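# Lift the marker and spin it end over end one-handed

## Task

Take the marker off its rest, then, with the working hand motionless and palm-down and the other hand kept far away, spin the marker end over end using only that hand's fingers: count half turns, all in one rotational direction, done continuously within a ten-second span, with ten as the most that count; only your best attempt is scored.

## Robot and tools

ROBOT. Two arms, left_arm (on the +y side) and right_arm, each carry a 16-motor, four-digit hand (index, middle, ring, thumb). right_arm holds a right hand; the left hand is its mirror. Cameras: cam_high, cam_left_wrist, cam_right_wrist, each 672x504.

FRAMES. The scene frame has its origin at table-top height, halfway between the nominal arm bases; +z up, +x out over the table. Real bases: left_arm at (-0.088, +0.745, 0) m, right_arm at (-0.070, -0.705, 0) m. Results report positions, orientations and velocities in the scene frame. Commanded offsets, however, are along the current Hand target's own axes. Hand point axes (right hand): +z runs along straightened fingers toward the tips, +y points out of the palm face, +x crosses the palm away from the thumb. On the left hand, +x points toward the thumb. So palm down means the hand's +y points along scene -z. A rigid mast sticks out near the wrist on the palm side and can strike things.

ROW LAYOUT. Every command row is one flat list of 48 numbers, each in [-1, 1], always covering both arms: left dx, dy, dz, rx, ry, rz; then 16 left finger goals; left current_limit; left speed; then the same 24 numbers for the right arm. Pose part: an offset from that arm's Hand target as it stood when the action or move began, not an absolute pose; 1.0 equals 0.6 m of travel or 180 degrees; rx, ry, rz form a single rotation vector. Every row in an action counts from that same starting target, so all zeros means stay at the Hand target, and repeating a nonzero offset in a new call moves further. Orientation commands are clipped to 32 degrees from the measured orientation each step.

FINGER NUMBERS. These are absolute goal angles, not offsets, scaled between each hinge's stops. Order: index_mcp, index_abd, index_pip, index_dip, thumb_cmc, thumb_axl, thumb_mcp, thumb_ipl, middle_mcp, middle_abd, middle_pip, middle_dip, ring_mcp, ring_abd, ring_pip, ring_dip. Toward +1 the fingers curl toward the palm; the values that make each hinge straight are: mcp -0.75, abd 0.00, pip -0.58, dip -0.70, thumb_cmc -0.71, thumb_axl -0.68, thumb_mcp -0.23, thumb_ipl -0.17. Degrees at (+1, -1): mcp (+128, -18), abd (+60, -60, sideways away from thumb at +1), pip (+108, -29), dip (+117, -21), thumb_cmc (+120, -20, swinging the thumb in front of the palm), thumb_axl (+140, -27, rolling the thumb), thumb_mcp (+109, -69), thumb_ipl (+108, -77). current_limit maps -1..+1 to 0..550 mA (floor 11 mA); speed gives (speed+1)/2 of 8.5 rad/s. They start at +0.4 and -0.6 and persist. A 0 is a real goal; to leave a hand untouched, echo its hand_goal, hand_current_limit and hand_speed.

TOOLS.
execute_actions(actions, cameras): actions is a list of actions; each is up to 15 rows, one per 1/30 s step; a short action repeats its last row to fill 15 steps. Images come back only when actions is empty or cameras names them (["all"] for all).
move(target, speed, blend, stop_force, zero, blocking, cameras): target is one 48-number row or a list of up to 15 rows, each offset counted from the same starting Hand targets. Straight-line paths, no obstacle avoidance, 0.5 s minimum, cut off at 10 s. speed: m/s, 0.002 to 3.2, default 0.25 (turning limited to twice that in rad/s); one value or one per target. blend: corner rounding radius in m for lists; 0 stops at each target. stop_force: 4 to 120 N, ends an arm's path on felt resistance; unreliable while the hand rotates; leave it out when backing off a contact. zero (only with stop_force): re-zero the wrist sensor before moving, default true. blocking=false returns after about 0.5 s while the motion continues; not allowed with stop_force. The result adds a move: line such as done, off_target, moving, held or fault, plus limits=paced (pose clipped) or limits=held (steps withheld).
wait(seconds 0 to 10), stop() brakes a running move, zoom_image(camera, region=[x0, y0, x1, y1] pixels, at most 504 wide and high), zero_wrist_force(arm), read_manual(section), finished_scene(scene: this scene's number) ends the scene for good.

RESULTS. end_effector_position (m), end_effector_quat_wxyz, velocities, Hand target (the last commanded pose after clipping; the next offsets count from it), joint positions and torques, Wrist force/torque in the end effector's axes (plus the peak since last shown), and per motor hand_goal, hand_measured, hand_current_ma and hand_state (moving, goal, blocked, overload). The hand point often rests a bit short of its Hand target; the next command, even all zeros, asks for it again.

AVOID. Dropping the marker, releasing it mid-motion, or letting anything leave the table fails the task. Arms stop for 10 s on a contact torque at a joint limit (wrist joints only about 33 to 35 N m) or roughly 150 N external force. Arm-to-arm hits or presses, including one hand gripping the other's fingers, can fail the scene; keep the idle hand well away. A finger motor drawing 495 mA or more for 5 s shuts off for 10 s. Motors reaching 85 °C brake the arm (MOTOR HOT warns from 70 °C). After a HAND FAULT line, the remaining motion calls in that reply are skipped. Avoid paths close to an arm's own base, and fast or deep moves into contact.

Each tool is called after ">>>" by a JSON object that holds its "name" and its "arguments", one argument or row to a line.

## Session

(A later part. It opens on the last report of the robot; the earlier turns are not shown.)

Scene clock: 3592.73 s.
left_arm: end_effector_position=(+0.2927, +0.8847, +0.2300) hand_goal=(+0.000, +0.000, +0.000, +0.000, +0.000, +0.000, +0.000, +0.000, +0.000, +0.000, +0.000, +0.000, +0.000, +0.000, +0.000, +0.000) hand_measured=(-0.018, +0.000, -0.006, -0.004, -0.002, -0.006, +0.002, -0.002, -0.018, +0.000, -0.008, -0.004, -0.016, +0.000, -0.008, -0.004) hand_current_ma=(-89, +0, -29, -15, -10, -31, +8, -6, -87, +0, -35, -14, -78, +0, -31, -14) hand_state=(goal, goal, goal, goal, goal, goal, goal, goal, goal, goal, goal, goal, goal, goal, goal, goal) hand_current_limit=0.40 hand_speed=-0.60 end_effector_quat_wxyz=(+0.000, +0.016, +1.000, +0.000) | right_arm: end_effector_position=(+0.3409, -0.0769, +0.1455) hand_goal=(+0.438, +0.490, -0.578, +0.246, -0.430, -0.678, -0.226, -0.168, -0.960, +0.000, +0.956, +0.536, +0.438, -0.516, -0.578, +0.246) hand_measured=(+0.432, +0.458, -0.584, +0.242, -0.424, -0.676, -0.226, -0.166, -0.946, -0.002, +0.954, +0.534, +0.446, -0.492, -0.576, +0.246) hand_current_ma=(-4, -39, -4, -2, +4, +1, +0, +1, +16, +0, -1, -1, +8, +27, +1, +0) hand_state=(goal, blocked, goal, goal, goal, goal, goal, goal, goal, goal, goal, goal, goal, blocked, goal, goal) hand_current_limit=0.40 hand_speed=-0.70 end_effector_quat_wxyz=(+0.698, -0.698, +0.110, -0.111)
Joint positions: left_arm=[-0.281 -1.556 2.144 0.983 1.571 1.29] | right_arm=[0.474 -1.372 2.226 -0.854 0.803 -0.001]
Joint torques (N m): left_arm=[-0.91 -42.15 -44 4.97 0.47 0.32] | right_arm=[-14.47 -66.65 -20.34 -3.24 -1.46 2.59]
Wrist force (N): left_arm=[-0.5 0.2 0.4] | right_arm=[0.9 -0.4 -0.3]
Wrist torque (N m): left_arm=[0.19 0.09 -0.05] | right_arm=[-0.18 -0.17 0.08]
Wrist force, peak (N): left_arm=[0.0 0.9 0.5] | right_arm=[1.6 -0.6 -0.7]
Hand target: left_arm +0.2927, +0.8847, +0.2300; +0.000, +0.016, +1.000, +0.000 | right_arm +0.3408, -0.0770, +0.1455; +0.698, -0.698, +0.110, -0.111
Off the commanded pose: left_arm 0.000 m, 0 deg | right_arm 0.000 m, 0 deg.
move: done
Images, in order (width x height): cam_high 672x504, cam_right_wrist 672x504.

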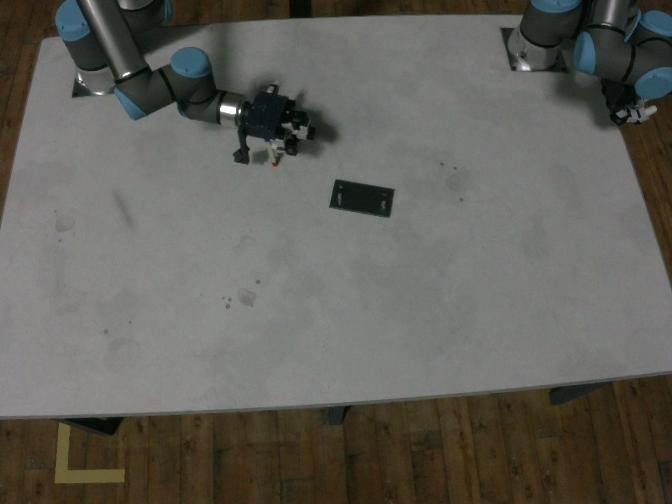

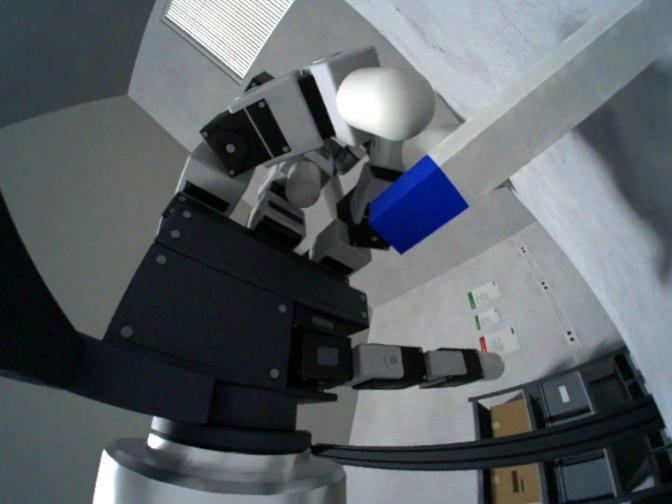

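>>> {"name": "move", "arguments": {
  "target": [
    [0,0,0,0,0,0,0,0,0,0,0,0,0,0,0,0,0,0,0,0,0,0,0.4,-0.6, 0,0,0,0,0,0,0.438,0.05,-0.577,0.246,-0.43,-0.678,-0.226,-0.168,-0.959,0,0.956,0.536,0.438,-0.05,-0.577,0.246,0.4,-0.85],
    [0,0,0,0,0,0,0,0,0,0,0,0,0,0,0,0,0,0,0,0,0,0,0.4,-0.6, 0,0,0,0,0,0,0.863,0.05,-0.839,-0.986,-0.43,-0.678,-0.226,-0.168,-0.959,0,0.956,0.536,0.863,-0.05,-0.839,-0.986,0.4,-0.7]
  ],
  "cameras": ["cam_high","cam_right_wrist"]
}}

>>> {"name": "zoom_image", "arguments": {
  "camera": "cam_high",
  "region": [255, 115, 325, 175]
}}

>>> {"name": "zoom_image", "arguments": {
  "camera": "cam_right_wrist",
  "region": [270, 0, 672, 320]
}}

Scene clock: 3621.37 s.
left_arm: end_effector_position=(+0.2927, +0.8847, +0.2300) hand_goal=(+0.000, +0.000, +0.000, +0.000, +0.000, +0.000, +0.000, +0.000, +0.000, +0.000, +0.000, +0.000, +0.000, +0.000, +0.000, +0.000) hand_measured=(-0.018, +0.000, -0.006, -0.004, -0.002, -0.006, +0.002, -0.002, -0.018, +0.000, -0.008, -0.004, -0.016, +0.000, -0.008, -0.004) hand_current_ma=(-89, +0, -29, -15, -10, -31, +8, -6, -87, +0, -35, -14, -78, +0, -31, -14) hand_state=(goal, goal, goal, goal, goal, goal, goal, goal, goal, goal, goal, goal, goal, goal, goal, goal) hand_current_limit=0.40 hand_speed=-0.60 end_effector_quat_wxyz=(+0.000, +0.016, +1.000, +0.000) | right_arm: end_effector_position=(+0.3408, -0.0770, +0.1455) hand_goal=(+0.862, +0.050, -0.840, -0.986, -0.430, -0.678, -0.226, -0.168, -0.960, +0.000, +0.956, +0.536, +0.862, -0.050, -0.840, -0.986) hand_measured=(+0.854, +0.052, -0.838, -0.984, -0.424, -0.676, -0.226, -0.166, -0.946, -0.002, +0.954, +0.534, +0.856, -0.052, -0.838, -0.984) hand_current_ma=(-7, +1, +1, +1, +4, +1, +0, +1, +16, +0, -1, -1, -5, -1, +1, +1) hand_state=(goal, goal, goal, goal, goal, goal, goal, goal, goal, goal, goal, goal, goal, goal, goal, goal) hand_current_limit=0.40 hand_speed=-0.70 end_effector_quat_wxyz=(+0.698, -0.698, +0.110, -0.111)
Joint positions: left_arm=[-0.281 -1.556 2.144 0.983 1.571 1.29] | right_arm=[0.474 -1.372 2.226 -0.854 0.803 -0.001]
Joint torques (N m): left_arm=[1.79 -41.89 -44.23 4.77 0.49 0.03] | right_arm=[-14.1 -67.38 -20.2 -2.99 -1.49 2.28]
Wrist force (N): left_arm=[-0.4 0.0 0.5] | right_arm=[1.2 -0.2 -0.4]
Wrist torque (N m): left_arm=[0.16 0.09 -0.04] | right_arm=[-0.09 -0.20 0.10]
Wrist force, peak (N): left_arm=[-0.5 0.1 1.1] | right_arm=[1.5 -0.9 -0.5]
Hand target: left_arm +0.2927, +0.8847, +0.2300; +0.000, +0.016, +1.000, +0.000 | right_arm +0.3408, -0.0770, +0.1455; +0.698, -0.698, +0.110, -0.111
Off the commanded pose: left_arm 0.000 m, 0 deg | right_arm 0.000 m, 0 deg.
move: done
Images, in order (width x height): cam_high 672x504, cam_right_wrist 672x504.

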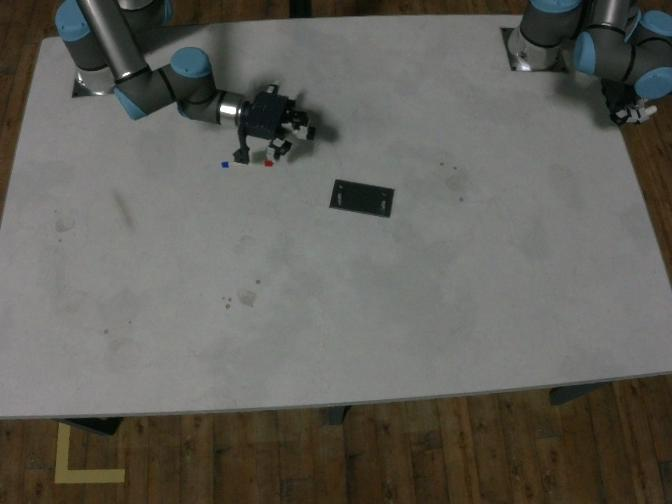

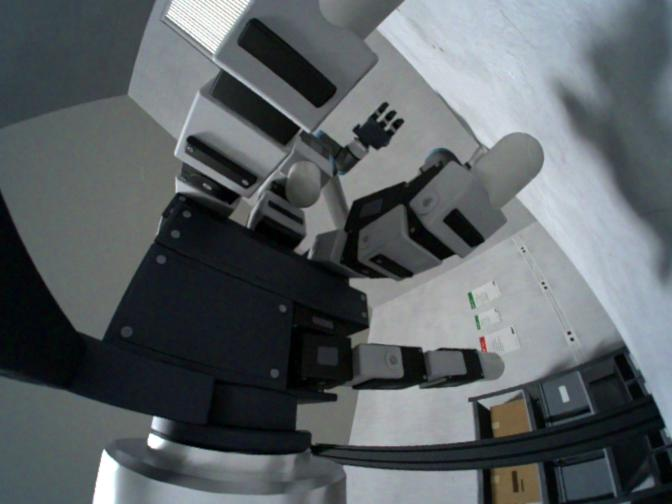

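Scaled by 7.200.

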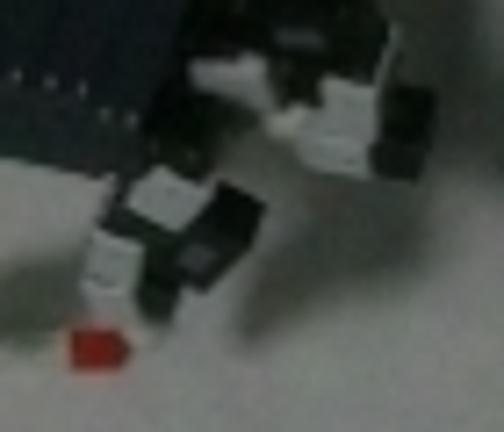

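Scaled by 1.254 from the camera's 672x504 image, which has a finer 960x720 frame.

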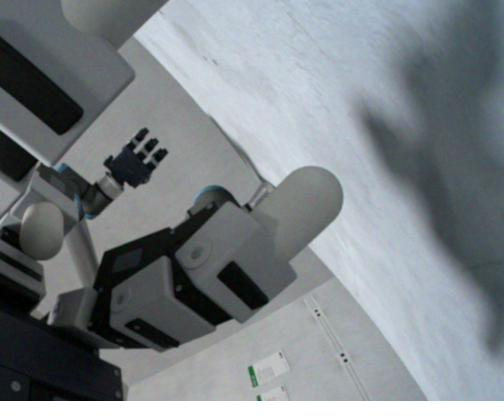

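>>> {"name": "move", "arguments": {
  "target": [
    [0,0,0,0,0,0,0,0,0,0,0,0,0,0,0,0,0,0,0,0,0,0,0.4,-0.6, 0.0227,0.0425,-0.1897,-0.0553,-0.0759,-0.0066,0.608,0.12,-0.576,-0.696,-0.43,-0.678,-0.226,-0.168,-0.754,0,-0.576,-0.696,0.608,-0.12,-0.576,-0.696,0.4,-0.7]
  ],
  "speed": 0.15,
  "cameras": ["cam_high","cam_right_wrist"]
}}

>>> {"name": "zoom_image", "arguments": {
  "camera": "cam_high",
  "region": [190, 80, 310, 183]
}}

Scene clock: 3660.87 s.
left_arm: end_effector_position=(+0.2927, +0.8847, +0.2300) hand_goal=(+0.000, +0.000, +0.000, +0.000, +0.000, +0.000, +0.000, +0.000, +0.000, +0.000, +0.000, +0.000, +0.000, +0.000, +0.000, +0.000) hand_measured=(-0.018, +0.000, -0.006, -0.004, -0.002, -0.006, +0.002, -0.002, -0.018, +0.000, -0.008, -0.004, -0.016, +0.000, -0.008, -0.004) hand_current_ma=(-89, +0, -29, -15, -10, -31, +8, -6, -87, +0, -35, -14, -78, +0, -31, -14) hand_state=(goal, goal, goal, goal, goal, goal, goal, goal, goal, goal, goal, goal, goal, goal, goal, goal) hand_current_limit=0.40 hand_speed=-0.60 end_effector_quat_wxyz=(+0.000, +0.016, +1.000, +0.000) | right_arm: end_effector_position=(+0.3186, -0.1895, +0.1201) hand_goal=(+0.608, +0.120, -0.576, -0.696, -0.430, -0.678, -0.226, -0.168, -0.754, +0.000, -0.576, -0.696, +0.608, -0.120, -0.576, -0.696) hand_measured=(+0.608, +0.116, -0.580, -0.698, -0.424, -0.676, -0.226, -0.166, -0.748, -0.002, -0.568, -0.694, +0.608, -0.116, -0.580, -0.698) hand_current_ma=(+0, -1, -2, -1, +5, +1, +0, +1, +5, +0, +5, +1, +0, +1, -2, -1) hand_state=(goal, goal, goal, goal, goal, goal, goal, goal, goal, goal, goal, goal, goal, goal, goal, goal) hand_current_limit=0.40 hand_speed=-0.70 end_effector_quat_wxyz=(-0.642, +0.766, -0.029, +0.025) end_effector_velocity=(+0.000, +0.000, +0.000) end_effector_angular_velocity=(-0.001, -0.002, +0.001)
Joint positions: left_arm=[-0.281 -1.556 2.144 0.983 1.571 1.29] | right_arm=[0.249 -1.355 2.198 -0.355 0.38 -0.459]
Joint velocities: left_arm=[within noise] | right_arm=[0 0.001 -0.001 0.003 0 -0.005]
Joint torques (N m): left_arm=[0.33 -42.8 -45.47 5.07 0.48 0.02] | right_arm=[-13.23 -33.88 -39.27 3.48 -2.5 -3.08]
Wrist force (N): left_arm=[0.0 -0.1 0.2] | right_arm=[1.1 -0.5 -0.4]
Wrist torque (N m): left_arm=[0.17 0.01 -0.01] | right_arm=[-0.11 -0.18 0.28]
Wrist force, peak (N): left_arm=[-0.7 -0.3 0.7] | right_arm=[1.5 -1.2 0.5]
Hand target: left_arm +0.2927, +0.8847, +0.2300; +0.000, +0.016, +1.000, +0.000 | right_arm +0.3186, -0.1895, +0.1201; -0.642, +0.766, -0.029, +0.025
Off the commanded pose: left_arm 0.000 m, 0 deg | right_arm 0.000 m, 0 deg.
move: done
Images, in order (width x height): cam_high 672x504, cam_right_wrist 672x504.

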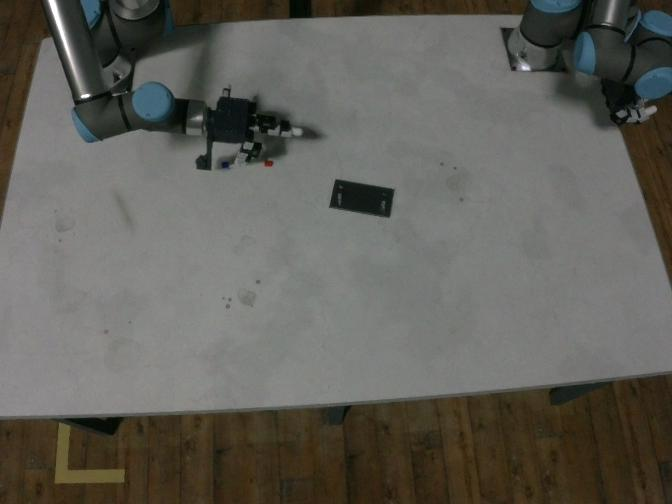

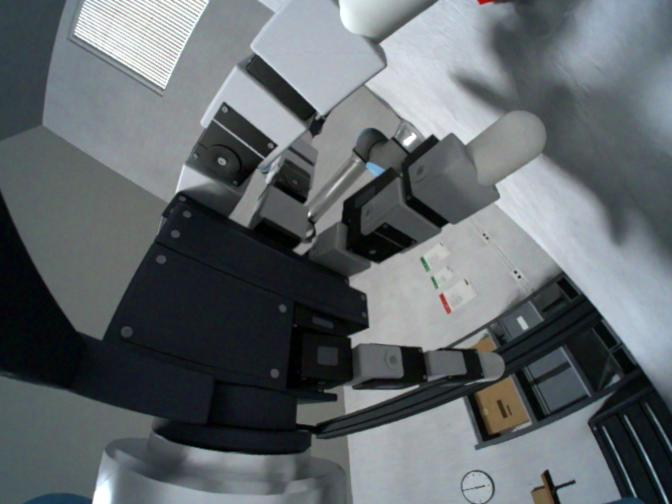

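Scaled by 4.200.

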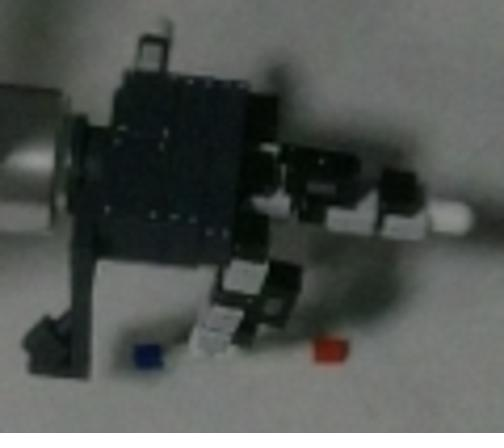

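>>> {"name": "move", "arguments": {
  "target": [
    [0,0,0,0,0,0,0,0,0,0,0,0,0,0,0,0,0,0,0,0,0,0,0.4,-0.6, 0,0.0973,0.024,0,0,0,0.608,0.12,-0.576,-0.696,-0.43,-0.678,-0.226,-0.168,-0.754,0,-0.576,-0.696,0.608,-0.12,-0.576,-0.696,0.4,-0.7]
  ],
  "speed": 0.08,
  "stop_force": 8,
  "cameras": ["cam_high","cam_right_wrist"]
}}

>>> {"name": "zoom_image", "arguments": {
  "camera": "cam_high",
  "region": [190, 80, 310, 183]
}}

>>> {"name": "zoom_image", "arguments": {
  "camera": "cam_right_wrist",
  "region": [320, 0, 672, 280]
}}

Scene clock: 3676.10 s.
left_arm: end_effector_position=(+0.2927, +0.8847, +0.2300) hand_goal=(+0.000, +0.000, +0.000, +0.000, +0.000, +0.000, +0.000, +0.000, +0.000, +0.000, +0.000, +0.000, +0.000, +0.000, +0.000, +0.000) hand_measured=(-0.018, +0.000, -0.006, -0.004, -0.002, -0.006, +0.002, -0.002, -0.018, +0.000, -0.008, -0.004, -0.016, +0.000, -0.008, -0.004) hand_current_ma=(-89, +0, -29, -15, -10, -31, +8, -6, -87, +0, -35, -14, -78, +0, -31, -14) hand_state=(goal, goal, goal, goal, goal, goal, goal, goal, goal, goal, goal, goal, goal, goal, goal, goal) hand_current_limit=0.40 hand_speed=-0.60 end_effector_quat_wxyz=(+0.000, +0.016, +1.000, +0.000) | right_arm: end_effector_position=(+0.3190, -0.1855, +0.0601) hand_goal=(+0.608, +0.120, -0.576, -0.696, -0.430, -0.678, -0.226, -0.168, -0.754, +0.000, -0.576, -0.696, +0.608, -0.120, -0.576, -0.696) hand_measured=(+0.608, +0.118, -0.580, -0.698, -0.424, -0.676, -0.226, -0.166, -0.746, -0.002, -0.568, -0.694, +0.608, -0.116, -0.580, -0.698) hand_current_ma=(+0, -1, -2, -1, +5, +1, +0, +1, +6, +0, +5, +1, +0, +1, -2, -1) hand_state=(goal, goal, goal, goal, goal, goal, goal, goal, goal, goal, goal, goal, goal, goal, goal, goal) hand_current_limit=0.40 hand_speed=-0.70 end_effector_quat_wxyz=(-0.642, +0.766, -0.029, +0.025)
Joint positions: left_arm=[-0.281 -1.556 2.144 0.983 1.571 1.29] | right_arm=[0.257 -1.257 2.224 -0.488 0.387 -0.449]
Joint torques (N m): left_arm=[-0.33 -42.43 -44.06 4.53 0.46 0.02] | right_arm=[12.55 -39.18 -12.53 -0.52 1.59 3.06]
Wrist force (N): left_arm=[0.4 0.0 0.6] | right_arm=[1.0 -0.6 -0.1]
Wrist torque (N m): left_arm=[0.16 -0.03 0.03] | right_arm=[-0.14 -0.19 0.28]
Wrist force, peak (N): left_arm=[0.1 -0.2 0.9] | right_arm=[1.4 -0.9 -0.6]
Hand target: left_arm +0.2927, +0.8847, +0.2300; +0.000, +0.016, +1.000, +0.000 | right_arm +0.3190, -0.1855, +0.0601; -0.642, +0.766, -0.029, +0.025
Off the commanded pose: left_arm 0.000 m, 0 deg | right_arm 0.000 m, 0 deg.
move: done
Images, in order (width x height): cam_high 672x504, cam_right_wrist 672x504.

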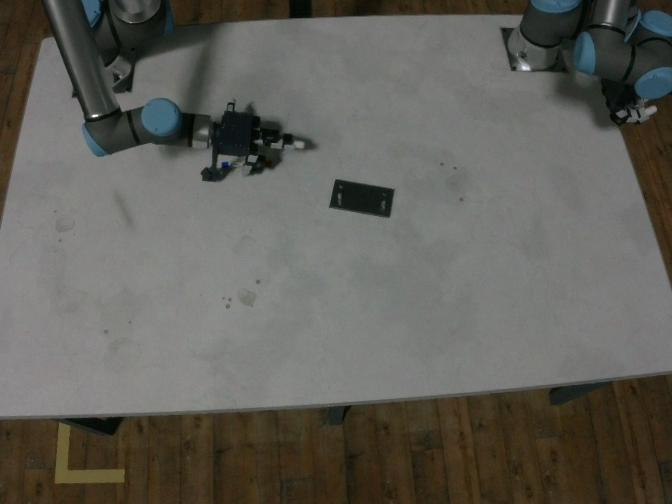

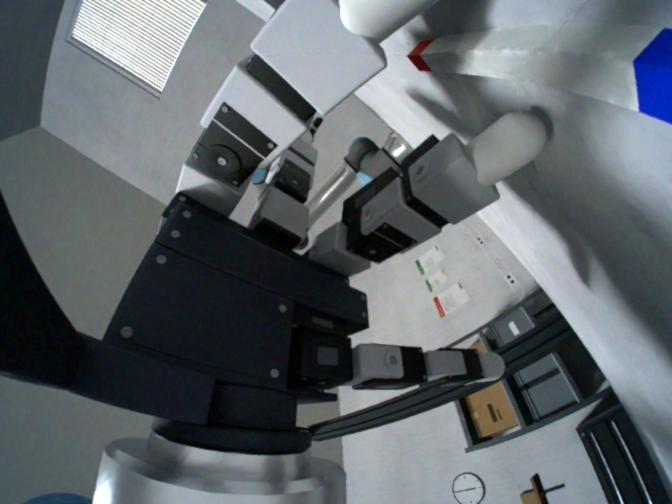

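Scaled by 4.200.

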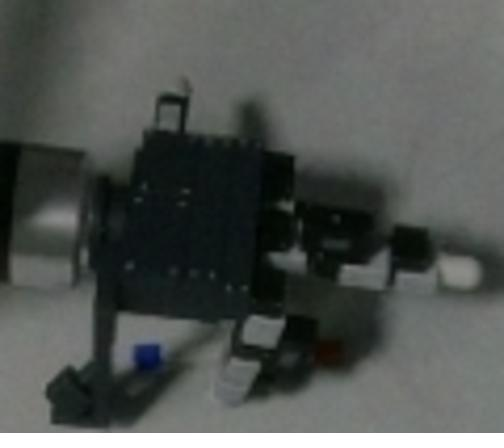

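Scaled by 1.432 from the camera's 672x504 image, which has a finer 960x720 frame.

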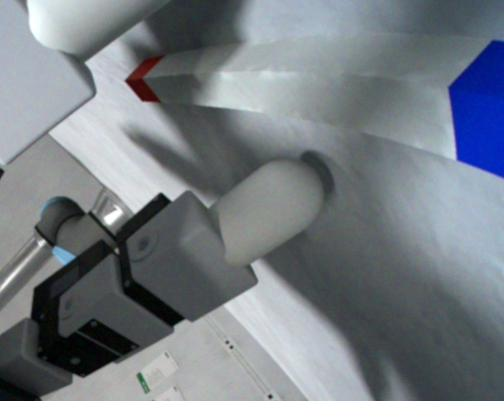

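>>> {"name": "move", "arguments": {
  "target": [
    [0,0,0,0,0,0,0,0,0,0,0,0,0,0,0,0,0,0,0,0,0,0,0.4,-0.6, 0,0.0187,0.0033,0,0,0,0.608,0.12,-0.576,-0.696,-0.43,-0.678,-0.226,-0.168,-0.754,0,-0.576,-0.696,0.608,-0.12,-0.576,-0.696,0.4,-0.7]
  ],
  "speed": 0.02,
  "stop_force": 4,
  "cameras": ["cam_high","cam_right_wrist"]
}}

>>> {"name": "zoom_image", "arguments": {
  "camera": "cam_high",
  "region": [190, 80, 310, 183]
}}

>>> {"name": "zoom_image", "arguments": {
  "camera": "cam_right_wrist",
  "region": [320, 0, 672, 280]
}}

Scene clock: 3685.90 s.
left_arm: end_effector_position=(+0.2927, +0.8847, +0.2300) hand_goal=(+0.000, +0.000, +0.000, +0.000, +0.000, +0.000, +0.000, +0.000, +0.000, +0.000, +0.000, +0.000, +0.000, +0.000, +0.000, +0.000) hand_measured=(-0.018, +0.000, -0.006, -0.004, -0.002, -0.006, +0.002, -0.002, -0.018, +0.000, -0.008, -0.004, -0.016, +0.000, -0.008, -0.004) hand_current_ma=(-89, +0, -29, -15, -10, -31, +8, -6, -87, +0, -35, -14, -78, +0, -31, -14) hand_state=(goal, goal, goal, goal, goal, goal, goal, goal, goal, goal, goal, goal, goal, goal, goal, goal) hand_current_limit=0.40 hand_speed=-0.60 end_effector_quat_wxyz=(+0.000, +0.016, +1.000, +0.000) | right_arm: end_effector_position=(+0.3189, -0.1855, +0.0523) hand_goal=(+0.608, +0.120, -0.576, -0.696, -0.430, -0.678, -0.226, -0.168, -0.754, +0.000, -0.576, -0.696, +0.608, -0.120, -0.576, -0.696) hand_measured=(+0.608, +0.118, -0.578, -0.698, -0.424, -0.676, -0.226, -0.166, -0.746, -0.002, -0.568, -0.694, +0.608, -0.116, -0.578, -0.698) hand_current_ma=(+0, +0, -1, -1, +5, +1, +0, +1, +6, +0, +5, +1, +0, +2, +0, -1) hand_state=(goal, goal, goal, goal, goal, goal, goal, goal, goal, goal, goal, goal, goal, goal, goal, goal) hand_current_limit=0.40 hand_speed=-0.70 end_effector_quat_wxyz=(-0.642, +0.766, -0.029, +0.025)
Joint positions: left_arm=[-0.281 -1.556 2.144 0.983 1.571 1.29] | right_arm=[0.257 -1.244 2.227 -0.504 0.387 -0.449]
Joint torques (N m): left_arm=[-0.91 -42.47 -44.39 4.97 1.21 -0.25] | right_arm=[8.11 -72.4 -34.74 2.85 0.96 2.71]
Wrist force (N): left_arm=[-0.5 -0.3 0.4] | right_arm=[0.1 -4.6 0.2]
Wrist torque (N m): left_arm=[0.15 0.08 -0.03] | right_arm=[-0.22 -0.12 0.35]
Wrist force, peak (N): left_arm=[0.4 -0.2 1.0] | right_arm=[1.2 -13.7 1.3]
Hand target: left_arm +0.2927, +0.8847, +0.2300; +0.000, +0.016, +1.000, +0.000 | right_arm +0.3189, -0.1855, +0.0523; -0.642, +0.766, -0.029, +0.025 (not the last commanded pose)
Off the commanded pose: left_arm 0.000 m, 0 deg | right_arm 0.004 m, 0 deg.
move: contact (right_arm)
Images, in order (width x height): cam_high 672x504, cam_right_wrist 672x504.

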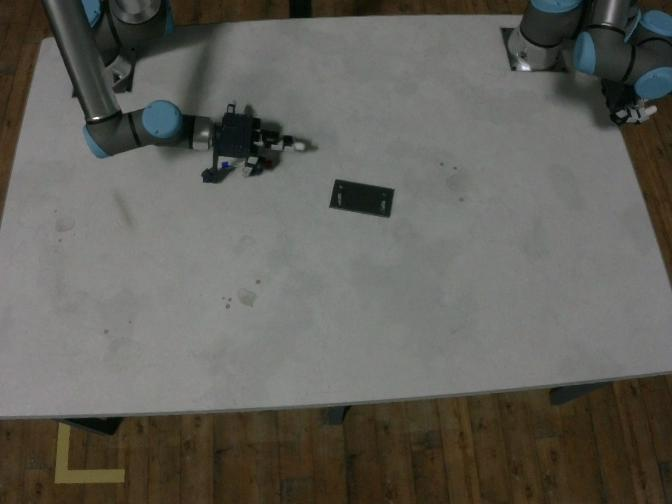

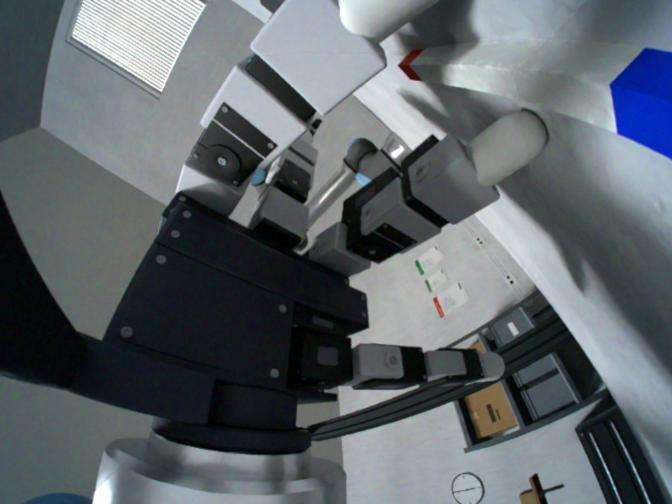

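Scaled by 4.200.

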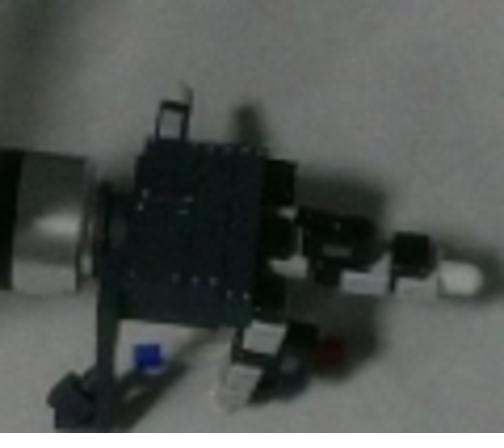

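Scaled by 1.432 from the camera's 672x504 image, which has a finer 960x720 frame.

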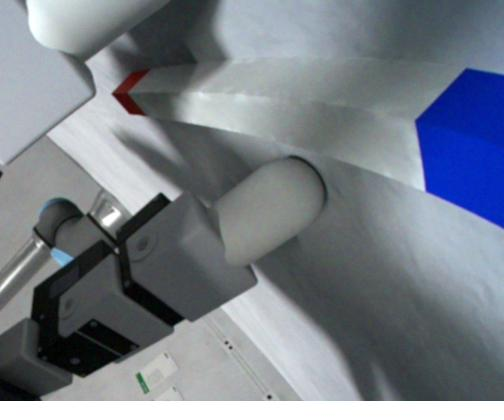

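>>> {"name": "move", "arguments": {
  "target": [
    [0,0,0,0,0,0,0,0,0,0,0,0,0,0,0,0,0,0,0,0,0,0,0.4,-0.6, 0,-0.0025,0,0,0,0,0.608,0.25,-0.576,-0.696,-0.43,-0.678,-0.226,-0.168,-0.754,0,-0.576,-0.696,0.608,-0.25,-0.576,-0.696,0,-0.9]
  ],
  "speed": 0.02
}}

>>> {"name": "move", "arguments": {
  "target": [
    [0,0,0,0,0,0,0,0,0,0,0,0,0,0,0,0,0,0,0,0,0,0,0.4,-0.6, 0,0.015,0.0026,0,0,0,0.608,0.25,-0.576,-0.696,-0.43,-0.678,-0.226,-0.168,-0.754,0,-0.576,-0.696,0.608,-0.25,-0.576,-0.696,0,-0.9]
  ],
  "speed": 0.006,
  "stop_force": 4,
  "cameras": ["cam_right_wrist"]
}}

>>> {"name": "zoom_image", "arguments": {
  "camera": "cam_right_wrist",
  "region": [320, 0, 672, 280]
}}

Scene clock: 3698.73 s.
left_arm: end_effector_position=(+0.2927, +0.8847, +0.2300) hand_goal=(+0.000, +0.000, +0.000, +0.000, +0.000, +0.000, +0.000, +0.000, +0.000, +0.000, +0.000, +0.000, +0.000, +0.000, +0.000, +0.000) hand_measured=(-0.018, +0.000, -0.006, -0.004, -0.002, -0.006, +0.002, -0.002, -0.018, +0.000, -0.008, -0.004, -0.016, +0.000, -0.008, -0.004) hand_current_ma=(-89, +0, -29, -15, -10, -31, +8, -6, -87, +0, -35, -14, -78, +0, -31, -14) hand_state=(goal, goal, goal, goal, goal, goal, goal, goal, goal, goal, goal, goal, goal, goal, goal, goal) hand_current_limit=0.40 hand_speed=-0.60 end_effector_quat_wxyz=(+0.000, +0.016, +1.000, +0.000) | right_arm: end_effector_position=(+0.3190, -0.1853, +0.0538) hand_goal=(+0.608, +0.250, -0.576, -0.696, -0.430, -0.678, -0.226, -0.168, -0.754, +0.000, -0.576, -0.696, +0.608, -0.250, -0.576, -0.696) hand_measured=(+0.608, +0.246, -0.578, -0.698, -0.424, -0.676, -0.226, -0.166, -0.746, -0.002, -0.568, -0.694, +0.608, -0.244, -0.578, -0.698) hand_current_ma=(+0, -2, -1, -1, +5, +1, +0, +1, +6, +0, +5, +1, +0, +3, +0, -1) hand_state=(goal, goal, goal, goal, goal, goal, goal, goal, goal, goal, goal, goal, goal, goal, goal, goal) hand_current_limit=0.00 hand_speed=-0.90 end_effector_quat_wxyz=(-0.642, +0.766, -0.029, +0.025)
Joint positions: left_arm=[-0.281 -1.556 2.144 0.983 1.571 1.29] | right_arm=[0.258 -1.247 2.227 -0.502 0.388 -0.448]
Joint torques (N m): left_arm=[1.98 -40.95 -43.74 4.91 0.38 0.13] | right_arm=[8.8 -70 -35.47 3.69 1.82 2.63]
Wrist force (N): left_arm=[-0.5 0.2 0.2] | right_arm=[1.2 -0.7 -0.1]
Wrist torque (N m): left_arm=[0.22 0.09 -0.04] | right_arm=[-0.15 -0.20 0.30]
Wrist force, peak (N): left_arm=[0.3 -0.6 0.8] | right_arm=[0.7 -5.4 0.1]
Hand target: left_arm +0.2927, +0.8847, +0.2300; +0.000, +0.016, +1.000, +0.000 | right_arm +0.3190, -0.1852, +0.0538; -0.642, +0.766, -0.029, +0.025
Off the commanded pose: left_arm 0.000 m, 0 deg | right_arm 0.000 m, 0 deg.
move: done

Scene clock: 3700.57 s.
left_arm: end_effector_position=(+0.2927, +0.8847, +0.2300) hand_goal=(+0.000, +0.000, +0.000, +0.000, +0.000, +0.000, +0.000, +0.000, +0.000, +0.000, +0.000, +0.000, +0.000, +0.000, +0.000, +0.000) hand_measured=(-0.018, +0.000, -0.006, -0.004, -0.002, -0.006, +0.002, -0.002, -0.018, +0.000, -0.008, -0.004, -0.016, +0.000, -0.008, -0.004) hand_current_ma=(-89, +0, -29, -15, -10, -31, +8, -6, -87, +0, -35, -14, -78, +0, -31, -14) hand_state=(goal, goal, goal, goal, goal, goal, goal, goal, goal, goal, goal, goal, goal, goal, goal, goal) hand_current_limit=0.40 hand_speed=-0.60 end_effector_quat_wxyz=(+0.000, +0.016, +1.000, +0.000) | right_arm: end_effector_position=(+0.3189, -0.1853, +0.0500) hand_goal=(+0.608, +0.250, -0.576, -0.696, -0.430, -0.678, -0.226, -0.168, -0.754, +0.000, -0.576, -0.696, +0.608, -0.250, -0.576, -0.696) hand_measured=(+0.608, +0.246, -0.578, -0.698, -0.424, -0.676, -0.226, -0.166, -0.746, -0.002, -0.568, -0.694, +0.608, -0.246, -0.578, -0.698) hand_current_ma=(+0, -1, +0, -1, +5, +1, +0, +1, +6, +0, +5, +1, +0, +2, +0, -1) hand_state=(goal, goal, goal, goal, goal, goal, goal, goal, goal, goal, goal, goal, goal, goal, goal, goal) hand_current_limit=0.00 hand_speed=-0.90 end_effector_quat_wxyz=(-0.642, +0.766, -0.029, +0.025)
Joint positions: left_arm=[-0.281 -1.556 2.144 0.983 1.571 1.29] | right_arm=[0.258 -1.24 2.228 -0.509 0.388 -0.448]
Joint torques (N m): left_arm=[-0.59 -45.09 -44.99 4.84 0.98 -0.26] | right_arm=[8.19 -69.3 -29.53 3.07 0.49 -1.53]
Wrist force (N): left_arm=[-0.5 0.4 0.4] | right_arm=[0.0 -4.4 -0.1]
Wrist torque (N m): left_arm=[0.23 0.09 -0.05] | right_arm=[-0.17 -0.14 0.37]
Wrist force, peak (N): left_arm=[-0.8 0.0 0.5] | right_arm=[0.1 -8.5 0.7]
Hand target: left_arm +0.2927, +0.8847, +0.2300; +0.000, +0.016, +1.000, +0.000 | right_arm +0.3190, -0.1852, +0.0500; -0.642, +0.766, -0.029, +0.025 (not the last commanded pose)
Off the commanded pose: left_arm 0.000 m, 0 deg | right_arm 0.005 m, 0 deg.
move: contact (right_arm)
Images, in order (width x height): cam_right_wrist 672x504.

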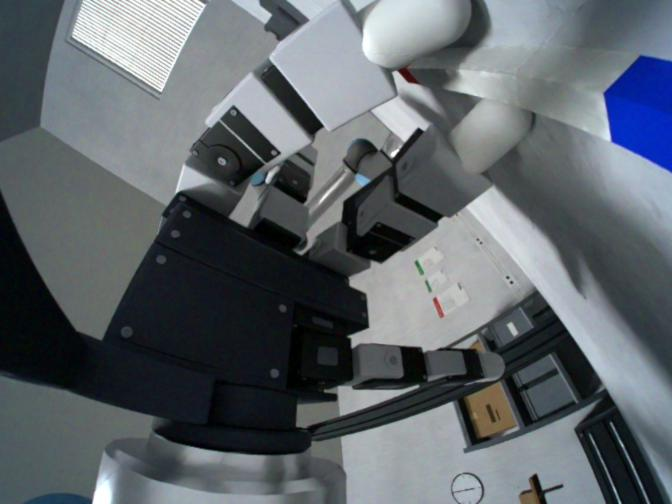

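Scaled by 1.432 from the camera's 672x504 image, which has a finer 960x720 frame.

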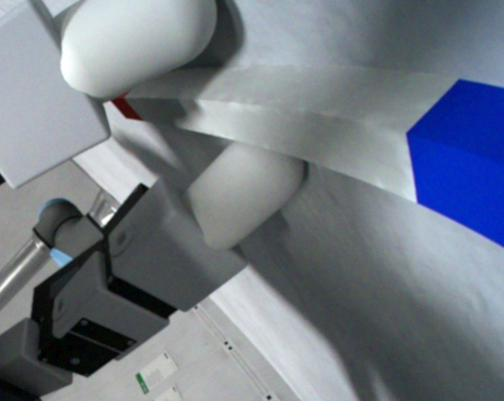

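>>> {"name": "move", "arguments": {
  "target": [
    [0,0,0,0,0,0,0,0,0,0,0,0,0,0,0,0,0,0,0,0,0,0,0.4,-0.6, 0,0,0,0,0,0,0.608,0.42,-0.576,-0.696,-0.43,-0.678,-0.226,-0.168,-0.754,0,-0.576,-0.696,0.608,-0.45,-0.576,-0.696,0,-0.94]
  ]
}}

>>> {"name": "move", "arguments": {
  "target": [
    [0,0,0,0,0,0,0,0,0,0,0,0,0,0,0,0,0,0,0,0,0,0,0.4,-0.6, 0,-0.115,-0.0203,0.0555,0.0758,0,0.608,0.42,-0.576,-0.696,-0.43,-0.678,-0.226,-0.168,-0.754,0,-0.576,-0.696,0.608,-0.45,-0.576,-0.696,0,-0.94]
  ],
  "speed": 0.1,
  "cameras": ["cam_high","cam_right_wrist"]
}}

>>> {"name": "zoom_image", "arguments": {
  "camera": "cam_right_wrist",
  "region": [320, 0, 672, 280]
}}

>>> {"name": "zoom_image", "arguments": {
  "camera": "cam_high",
  "region": [190, 80, 310, 183]
}}

Scene clock: 3718.07 s.
left_arm: end_effector_position=(+0.2927, +0.8847, +0.2300) hand_goal=(+0.000, +0.000, +0.000, +0.000, +0.000, +0.000, +0.000, +0.000, +0.000, +0.000, +0.000, +0.000, +0.000, +0.000, +0.000, +0.000) hand_measured=(-0.018, +0.000, -0.006, -0.004, -0.002, -0.006, +0.002, -0.002, -0.018, +0.000, -0.008, -0.004, -0.016, +0.000, -0.008, -0.004) hand_current_ma=(-89, +0, -29, -15, -10, -31, +8, -6, -87, +0, -35, -14, -78, +0, -31, -14) hand_state=(goal, goal, goal, goal, goal, goal, goal, goal, goal, goal, goal, goal, goal, goal, goal, goal) hand_current_limit=0.40 hand_speed=-0.60 end_effector_quat_wxyz=(+0.000, +0.016, +1.000, +0.000) | right_arm: end_effector_position=(+0.3190, -0.1852, +0.0500) hand_goal=(+0.608, +0.420, -0.576, -0.696, -0.430, -0.678, -0.226, -0.168, -0.754, +0.000, -0.576, -0.696, +0.608, -0.450, -0.576, -0.696) hand_measured=(+0.608, +0.322, -0.576, -0.698, -0.424, -0.676, -0.226, -0.166, -0.746, -0.002, -0.568, -0.694, +0.608, -0.318, -0.578, -0.698) hand_current_ma=(+0, -216, +0, -1, +5, +1, +0, +1, +6, +0, +5, +1, +0, +225, +0, -1) hand_state=(goal, moving, goal, goal, goal, goal, goal, goal, goal, goal, goal, goal, goal, moving, goal, goal) hand_current_limit=0.00 hand_speed=-0.94 end_effector_quat_wxyz=(-0.642, +0.766, -0.029, +0.025)
Joint positions: left_arm=[-0.281 -1.556 2.144 0.983 1.571 1.29] | right_arm=[0.258 -1.24 2.228 -0.509 0.388 -0.448]
Joint torques (N m): left_arm=[0.9 -43.01 -44.72 5.03 0.5 0.22] | right_arm=[8.64 -70.89 -31.77 1.91 0.47 -1.2]
Wrist force (N): left_arm=[-0.3 -0.1 0.5] | right_arm=[1.0 -0.9 -0.4]
Wrist torque (N m): left_arm=[0.15 0.07 -0.03] | right_arm=[-0.14 -0.18 0.28]
Wrist force, peak (N): left_arm=[-0.3 0.6 0.7] | right_arm=[-0.1 -5.3 0.4]
Hand target: left_arm +0.2927, +0.8847, +0.2300; +0.000, +0.016, +1.000, +0.000 | right_arm +0.3190, -0.1852, +0.0500; -0.642, +0.766, -0.029, +0.025
Off the commanded pose: left_arm 0.000 m, 0 deg | right_arm 0.000 m, 0 deg.
move: done

Scene clock: 3720.10 s.
left_arm: end_effector_position=(+0.2927, +0.8847, +0.2300) hand_goal=(+0.000, +0.000, +0.000, +0.000, +0.000, +0.000, +0.000, +0.000, +0.000, +0.000, +0.000, +0.000, +0.000, +0.000, +0.000, +0.000) hand_measured=(-0.018, +0.000, -0.006, -0.004, -0.002, -0.006, +0.002, -0.002, -0.018, +0.000, -0.008, -0.004, -0.016, +0.000, -0.008, -0.004) hand_current_ma=(-89, +0, -29, -15, -10, -31, +8, -6, -87, +0, -35, -14, -78, +0, -31, -14) hand_state=(goal, goal, goal, goal, goal, goal, goal, goal, goal, goal, goal, goal, goal, goal, goal, goal) hand_current_limit=0.40 hand_speed=-0.60 end_effector_quat_wxyz=(+0.000, +0.016, +1.000, +0.000) | right_arm: end_effector_position=(+0.3189, -0.1852, +0.1201) hand_goal=(+0.608, +0.420, -0.576, -0.696, -0.430, -0.678, -0.226, -0.168, -0.754, +0.000, -0.576, -0.696, +0.608, -0.450, -0.576, -0.696) hand_measured=(+0.606, +0.322, -0.576, -0.698, -0.424, -0.676, -0.226, -0.166, -0.746, -0.002, -0.570, -0.694, +0.608, -0.320, -0.578, -0.698) hand_current_ma=(-1, -216, +0, -1, +5, +1, +0, +1, +7, +0, +5, +1, +0, +275, +0, -1) hand_state=(goal, blocked, goal, goal, goal, goal, goal, goal, goal, goal, goal, goal, goal, blocked, goal, goal) hand_current_limit=0.00 hand_speed=-0.94 end_effector_quat_wxyz=(+0.698, -0.699, +0.102, -0.118)
Joint positions: left_arm=[-0.281 -1.556 2.144 0.983 1.571 1.29] | right_arm=[0.27 -1.464 2.415 -0.956 0.596 -0.017]
Joint torques (N m): left_arm=[0.63 -42.77 -43.84 4.54 0.89 0.21] | right_arm=[10.09 -54.87 -16.24 -3.34 2.75 3.91]
Wrist force (N): left_arm=[-0.1 -0.4 0.4] | right_arm=[0.5 -0.5 -0.6]
Wrist torque (N m): left_arm=[0.13 0.04 -0.01] | right_arm=[-0.19 -0.13 0.06]
Wrist force, peak (N): left_arm=[-0.2 0.6 0.7] | right_arm=[1.4 -0.9 -0.9]
Hand target: left_arm +0.2927, +0.8847, +0.2300; +0.000, +0.016, +1.000, +0.000 | right_arm +0.3189, -0.1852, +0.1201; +0.698, -0.699, +0.102, -0.118
Off the commanded pose: left_arm 0.000 m, 0 deg | right_arm 0.000 m, 0 deg.
move: done
Images, in order (width x height): cam_high 672x504, cam_right_wrist 672x504.

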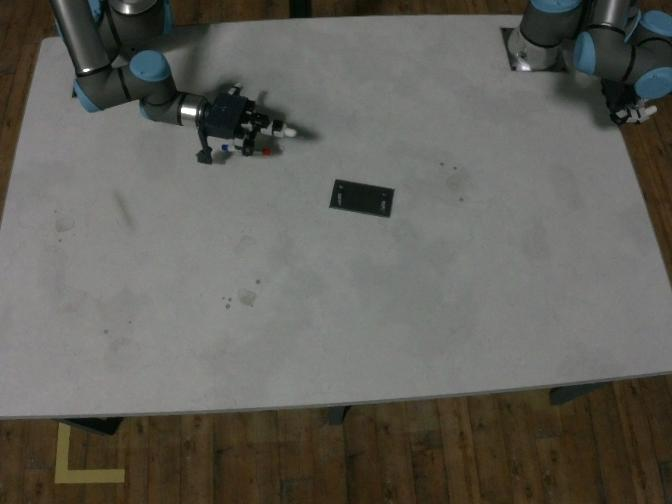

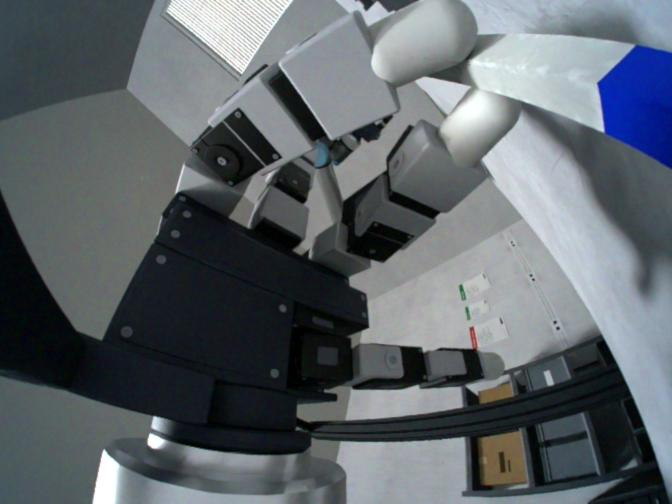

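Scaled by 1.432 from the camera's 672x504 image, which has a finer 960x720 frame.

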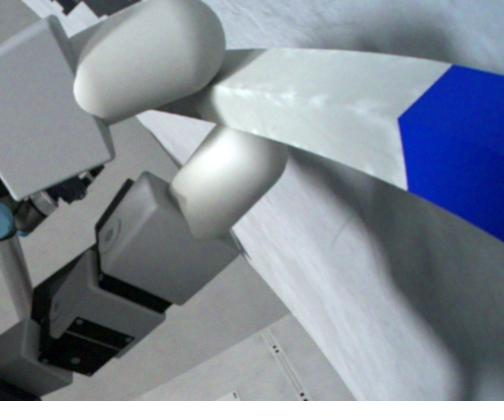

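Scaled by 4.200.

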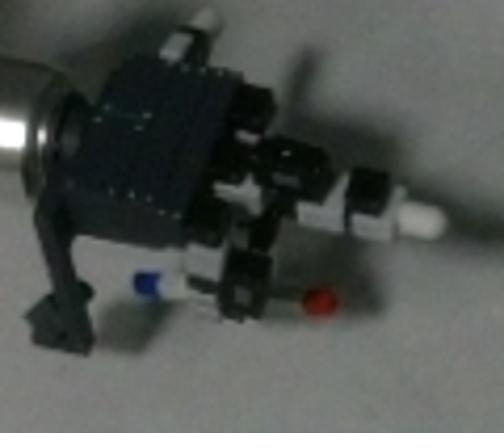

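>>> {"name": "move", "arguments": {
  "target": [
    [0,0,0,0,0,0,0,0,0,0,0,0,0,0,0,0,0,0,0,0,0,0,0.4,-0.6, 0,0,0,0,0,0,0.608,0.42,-0.576,-0.696,-0.43,-0.678,-0.226,-0.168,-0.959,0,0.956,0.5,0.608,-0.45,-0.576,-0.696,0,-0.8],
    [0,0,0,0,0,0,0,0,0,0,0,0,0,0,0,0,0,0,0,0,0,0,0.4,-0.6, 0,0,0,0,0,0,0.608,0.42,-0.576,-0.696,-0.43,-0.678,-0.226,-0.168,-0.658,0,0.942,-0.203,0.608,-0.45,-0.576,-0.696,0,-0.8],
    [0,0,0,0,0,0,0,0,0,0,0,0,0,0,0,0,0,0,0,0,0,0,0.4,-0.6, 0,0,0,0,0,0,0.608,0.42,-0.576,-0.696,-0.43,-0.678,-0.226,-0.168,-0.329,0,0.358,-0.29,0.608,-0.45,-0.576,-0.696,0,-0.85],
    [0,0,0,0,0,0,0,0,0,0,0,0,0,0,0,0,0,0,0,0,0,0,0.4,-0.6, 0,0,0,0,0,0,0.608,0.42,-0.576,-0.696,-0.43,-0.678,-0.226,-0.168,-0.11,0,0.058,-0.413,0.608,-0.45,-0.576,-0.696,0,-0.85]
  ],
  "cameras": ["cam_high","cam_right_wrist"]
}}

>>> {"name": "zoom_image", "arguments": {
  "camera": "cam_right_wrist",
  "region": [320, 0, 672, 280]
}}

Scene clock: 3753.93 s.
left_arm: end_effector_position=(+0.2927, +0.8847, +0.2300) hand_goal=(+0.000, +0.000, +0.000, +0.000, +0.000, +0.000, +0.000, +0.000, +0.000, +0.000, +0.000, +0.000, +0.000, +0.000, +0.000, +0.000) hand_measured=(-0.018, +0.000, -0.006, -0.004, -0.002, -0.006, +0.002, -0.002, -0.018, +0.000, -0.008, -0.004, -0.016, +0.000, -0.008, -0.004) hand_current_ma=(-89, +0, -29, -15, -10, -31, +8, -6, -87, +0, -35, -14, -78, +0, -31, -14) hand_state=(goal, goal, goal, goal, goal, goal, goal, goal, goal, goal, goal, goal, goal, goal, goal, goal) hand_current_limit=0.40 hand_speed=-0.60 end_effector_quat_wxyz=(+0.000, +0.016, +1.000, +0.000) | right_arm: end_effector_position=(+0.3189, -0.1852, +0.1201) hand_goal=(+0.608, +0.420, -0.576, -0.696, -0.430, -0.678, -0.226, -0.168, -0.110, +0.000, +0.058, -0.414, +0.608, -0.450, -0.576, -0.696) hand_measured=(+0.606, +0.322, -0.576, -0.698, -0.424, -0.676, -0.226, -0.166, -0.106, -0.002, +0.062, -0.412, +0.608, -0.320, -0.578, -0.698) hand_current_ma=(-1, -216, +0, -1, +5, +1, +0, +1, +2, +0, +2, +1, +0, +275, +0, -1) hand_state=(goal, blocked, goal, goal, goal, goal, goal, goal, goal, goal, goal, goal, goal, blocked, goal, goal) hand_current_limit=0.00 hand_speed=-0.85 end_effector_quat_wxyz=(+0.698, -0.699, +0.102, -0.118)
Joint positions: left_arm=[-0.281 -1.556 2.144 0.983 1.571 1.29] | right_arm=[0.27 -1.464 2.415 -0.956 0.597 -0.017]
Joint torques (N m): left_arm=[0.49 -42.72 -44.64 4.88 -0.08 0.2] | right_arm=[10.24 -50.82 -15.86 -2.96 2.37 3.91]
Wrist force (N): left_arm=[-0.6 0.3 0.5] | right_arm=[1.1 -0.8 0.1]
Wrist torque (N m): left_arm=[0.20 0.11 -0.06] | right_arm=[-0.27 -0.22 0.11]
Wrist force, peak (N): left_arm=[-0.3 -0.1 1.2] | right_arm=[1.2 -1.3 -0.5]
Hand target: left_arm +0.2927, +0.8847, +0.2300; +0.000, +0.016, +1.000, +0.000 | right_arm +0.3189, -0.1852, +0.1201; +0.698, -0.699, +0.102, -0.118
Off the commanded pose: left_arm 0.000 m, 0 deg | right_arm 0.000 m, 0 deg.
move: done
Images, in order (width x height): cam_high 672x504, cam_right_wrist 672x504.

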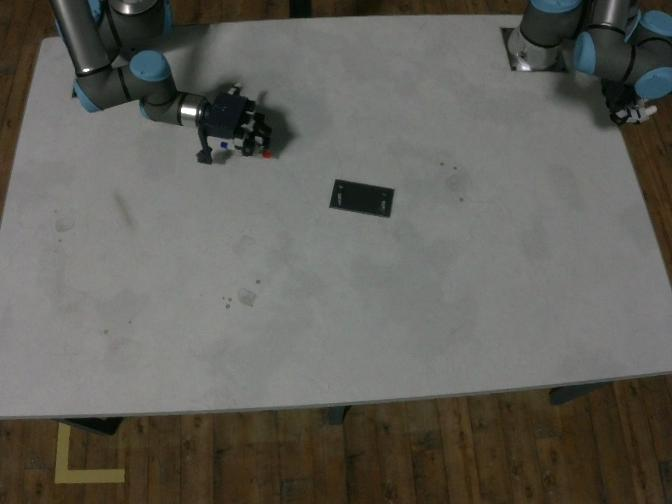

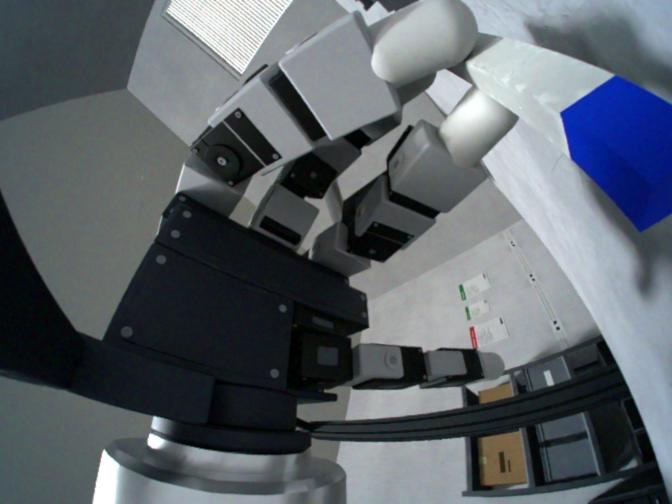

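Scaled by 1.432 from the camera's 672x504 image, which has a finer 960x720 frame.

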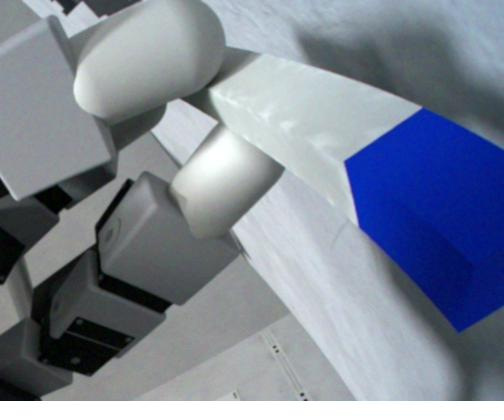

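>>> {"name": "move", "arguments": {
  "target": [
    [0,0,0,0,0,0,0,0,0,0,0,0,0,0,0,0,0,0,0,0,0,0,0.4,-0.6, 0,0,0,0,0,0,0.608,0.42,-0.576,-0.696,-0.43,-0.678,-0.226,-0.168,-0.959,0,0.956,0.5,0.608,-0.45,-0.576,-0.696,0,-0.8],
    [0,0,0,0,0,0,0,0,0,0,0,0,0,0,0,0,0,0,0,0,0,0,0.4,-0.6, 0.0682,0.0085,0.599,0,0,0.0067,0.608,0.42,-0.576,-0.696,-0.43,-0.678,-0.226,-0.168,-0.959,0,0.956,0.5,0.608,-0.45,-0.576,-0.696,0,-0.8]
  ],
  "speed": 0.15,
  "cameras": ["cam_high","cam_right_wrist"]
}}

>>> {"name": "zoom_image", "arguments": {
  "camera": "cam_high",
  "region": [320, 150, 410, 220]
}}

>>> {"name": "zoom_image", "arguments": {
  "camera": "cam_right_wrist",
  "region": [320, 0, 672, 280]
}}

Scene clock: 3784.37 s.
left_arm: end_effector_position=(+0.2927, +0.8847, +0.2300) hand_goal=(+0.000, +0.000, +0.000, +0.000, +0.000, +0.000, +0.000, +0.000, +0.000, +0.000, +0.000, +0.000, +0.000, +0.000, +0.000, +0.000) hand_measured=(-0.018, +0.000, -0.006, -0.004, -0.002, -0.006, +0.002, -0.002, -0.018, +0.000, -0.008, -0.004, -0.016, +0.000, -0.008, -0.004) hand_current_ma=(-89, +0, -29, -15, -10, -31, +8, -6, -87, +0, -35, -14, -78, +0, -31, -14) hand_state=(goal, goal, goal, goal, goal, goal, goal, goal, goal, goal, goal, goal, goal, goal, goal, goal) hand_current_limit=0.40 hand_speed=-0.60 end_effector_quat_wxyz=(+0.000, +0.016, +1.000, +0.000) | right_arm: end_effector_position=(+0.4683, +0.1441, +0.1169) hand_goal=(+0.608, +0.420, -0.576, -0.696, -0.430, -0.678, -0.226, -0.168, -0.960, +0.000, +0.956, +0.500, +0.608, -0.450, -0.576, -0.696) hand_measured=(+0.606, +0.322, -0.576, -0.698, -0.424, -0.676, -0.226, -0.166, -0.946, -0.002, +0.954, +0.498, +0.608, -0.320, -0.578, -0.698) hand_current_ma=(-1, -216, +0, -1, +5, +1, +0, +1, +17, +0, -1, -1, +0, +275, +0, -1) hand_state=(goal, blocked, goal, goal, goal, goal, goal, goal, goal, goal, goal, goal, goal, blocked, goal, goal) hand_current_limit=0.00 hand_speed=-0.80 end_effector_quat_wxyz=(+0.700, -0.697, +0.110, -0.110)
Joint positions: left_arm=[-0.281 -1.556 2.144 0.983 1.571 1.29] | right_arm=[0.657 -1.007 1.728 -0.725 0.984 0.002]
Joint torques (N m): left_arm=[-1.95 -43.04 -44.42 5.16 0.73 0.1] | right_arm=[13.55 -68.7 -48.98 0.08 2.57 -1.42]
Wrist force (N): left_arm=[-0.3 0.1 0.3] | right_arm=[0.6 -0.5 -0.4]
Wrist torque (N m): left_arm=[0.19 0.07 -0.03] | right_arm=[-0.18 -0.13 0.08]
Wrist force, peak (N): left_arm=[-0.2 0.1 1.1] | right_arm=[1.5 -1.2 0.0]
Hand target: left_arm +0.2927, +0.8847, +0.2300; +0.000, +0.016, +1.000, +0.000 | right_arm +0.4684, +0.1442, +0.1169; +0.699, -0.698, +0.110, -0.110
Off the commanded pose: left_arm 0.000 m, 0 deg | right_arm 0.000 m, 0 deg.
move: done
Images, in order (width x height): cam_high 672x504, cam_right_wrist 672x504.

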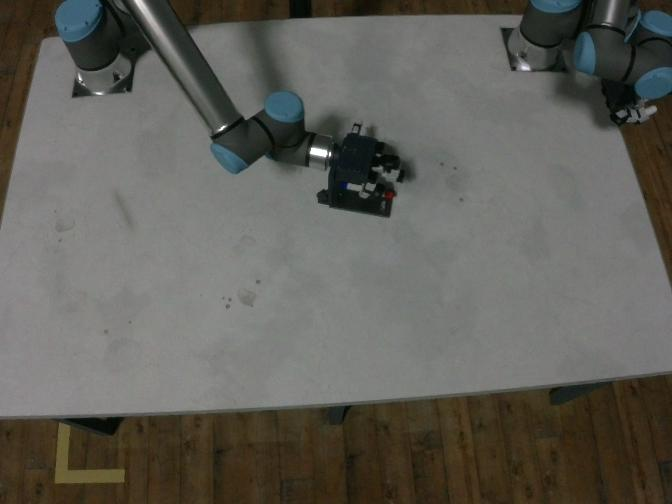

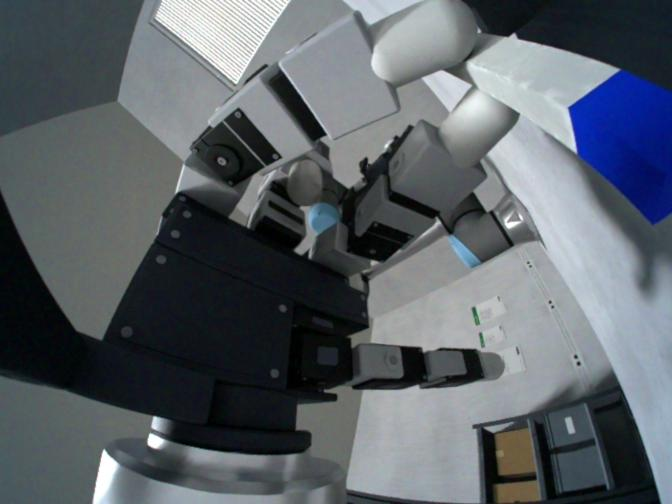

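Scaled by 5.600.

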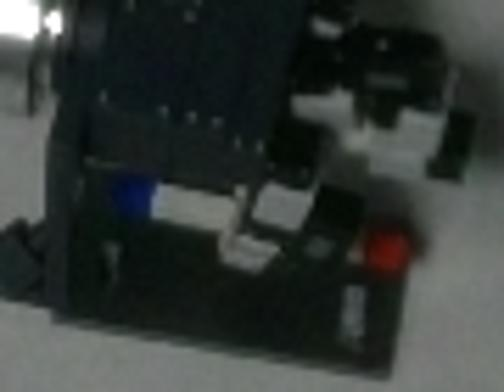

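Scaled by 1.432 from the camera's 672x504 image, which has a finer 960x720 frame.

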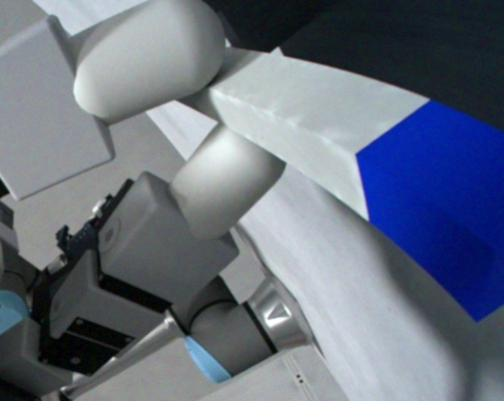

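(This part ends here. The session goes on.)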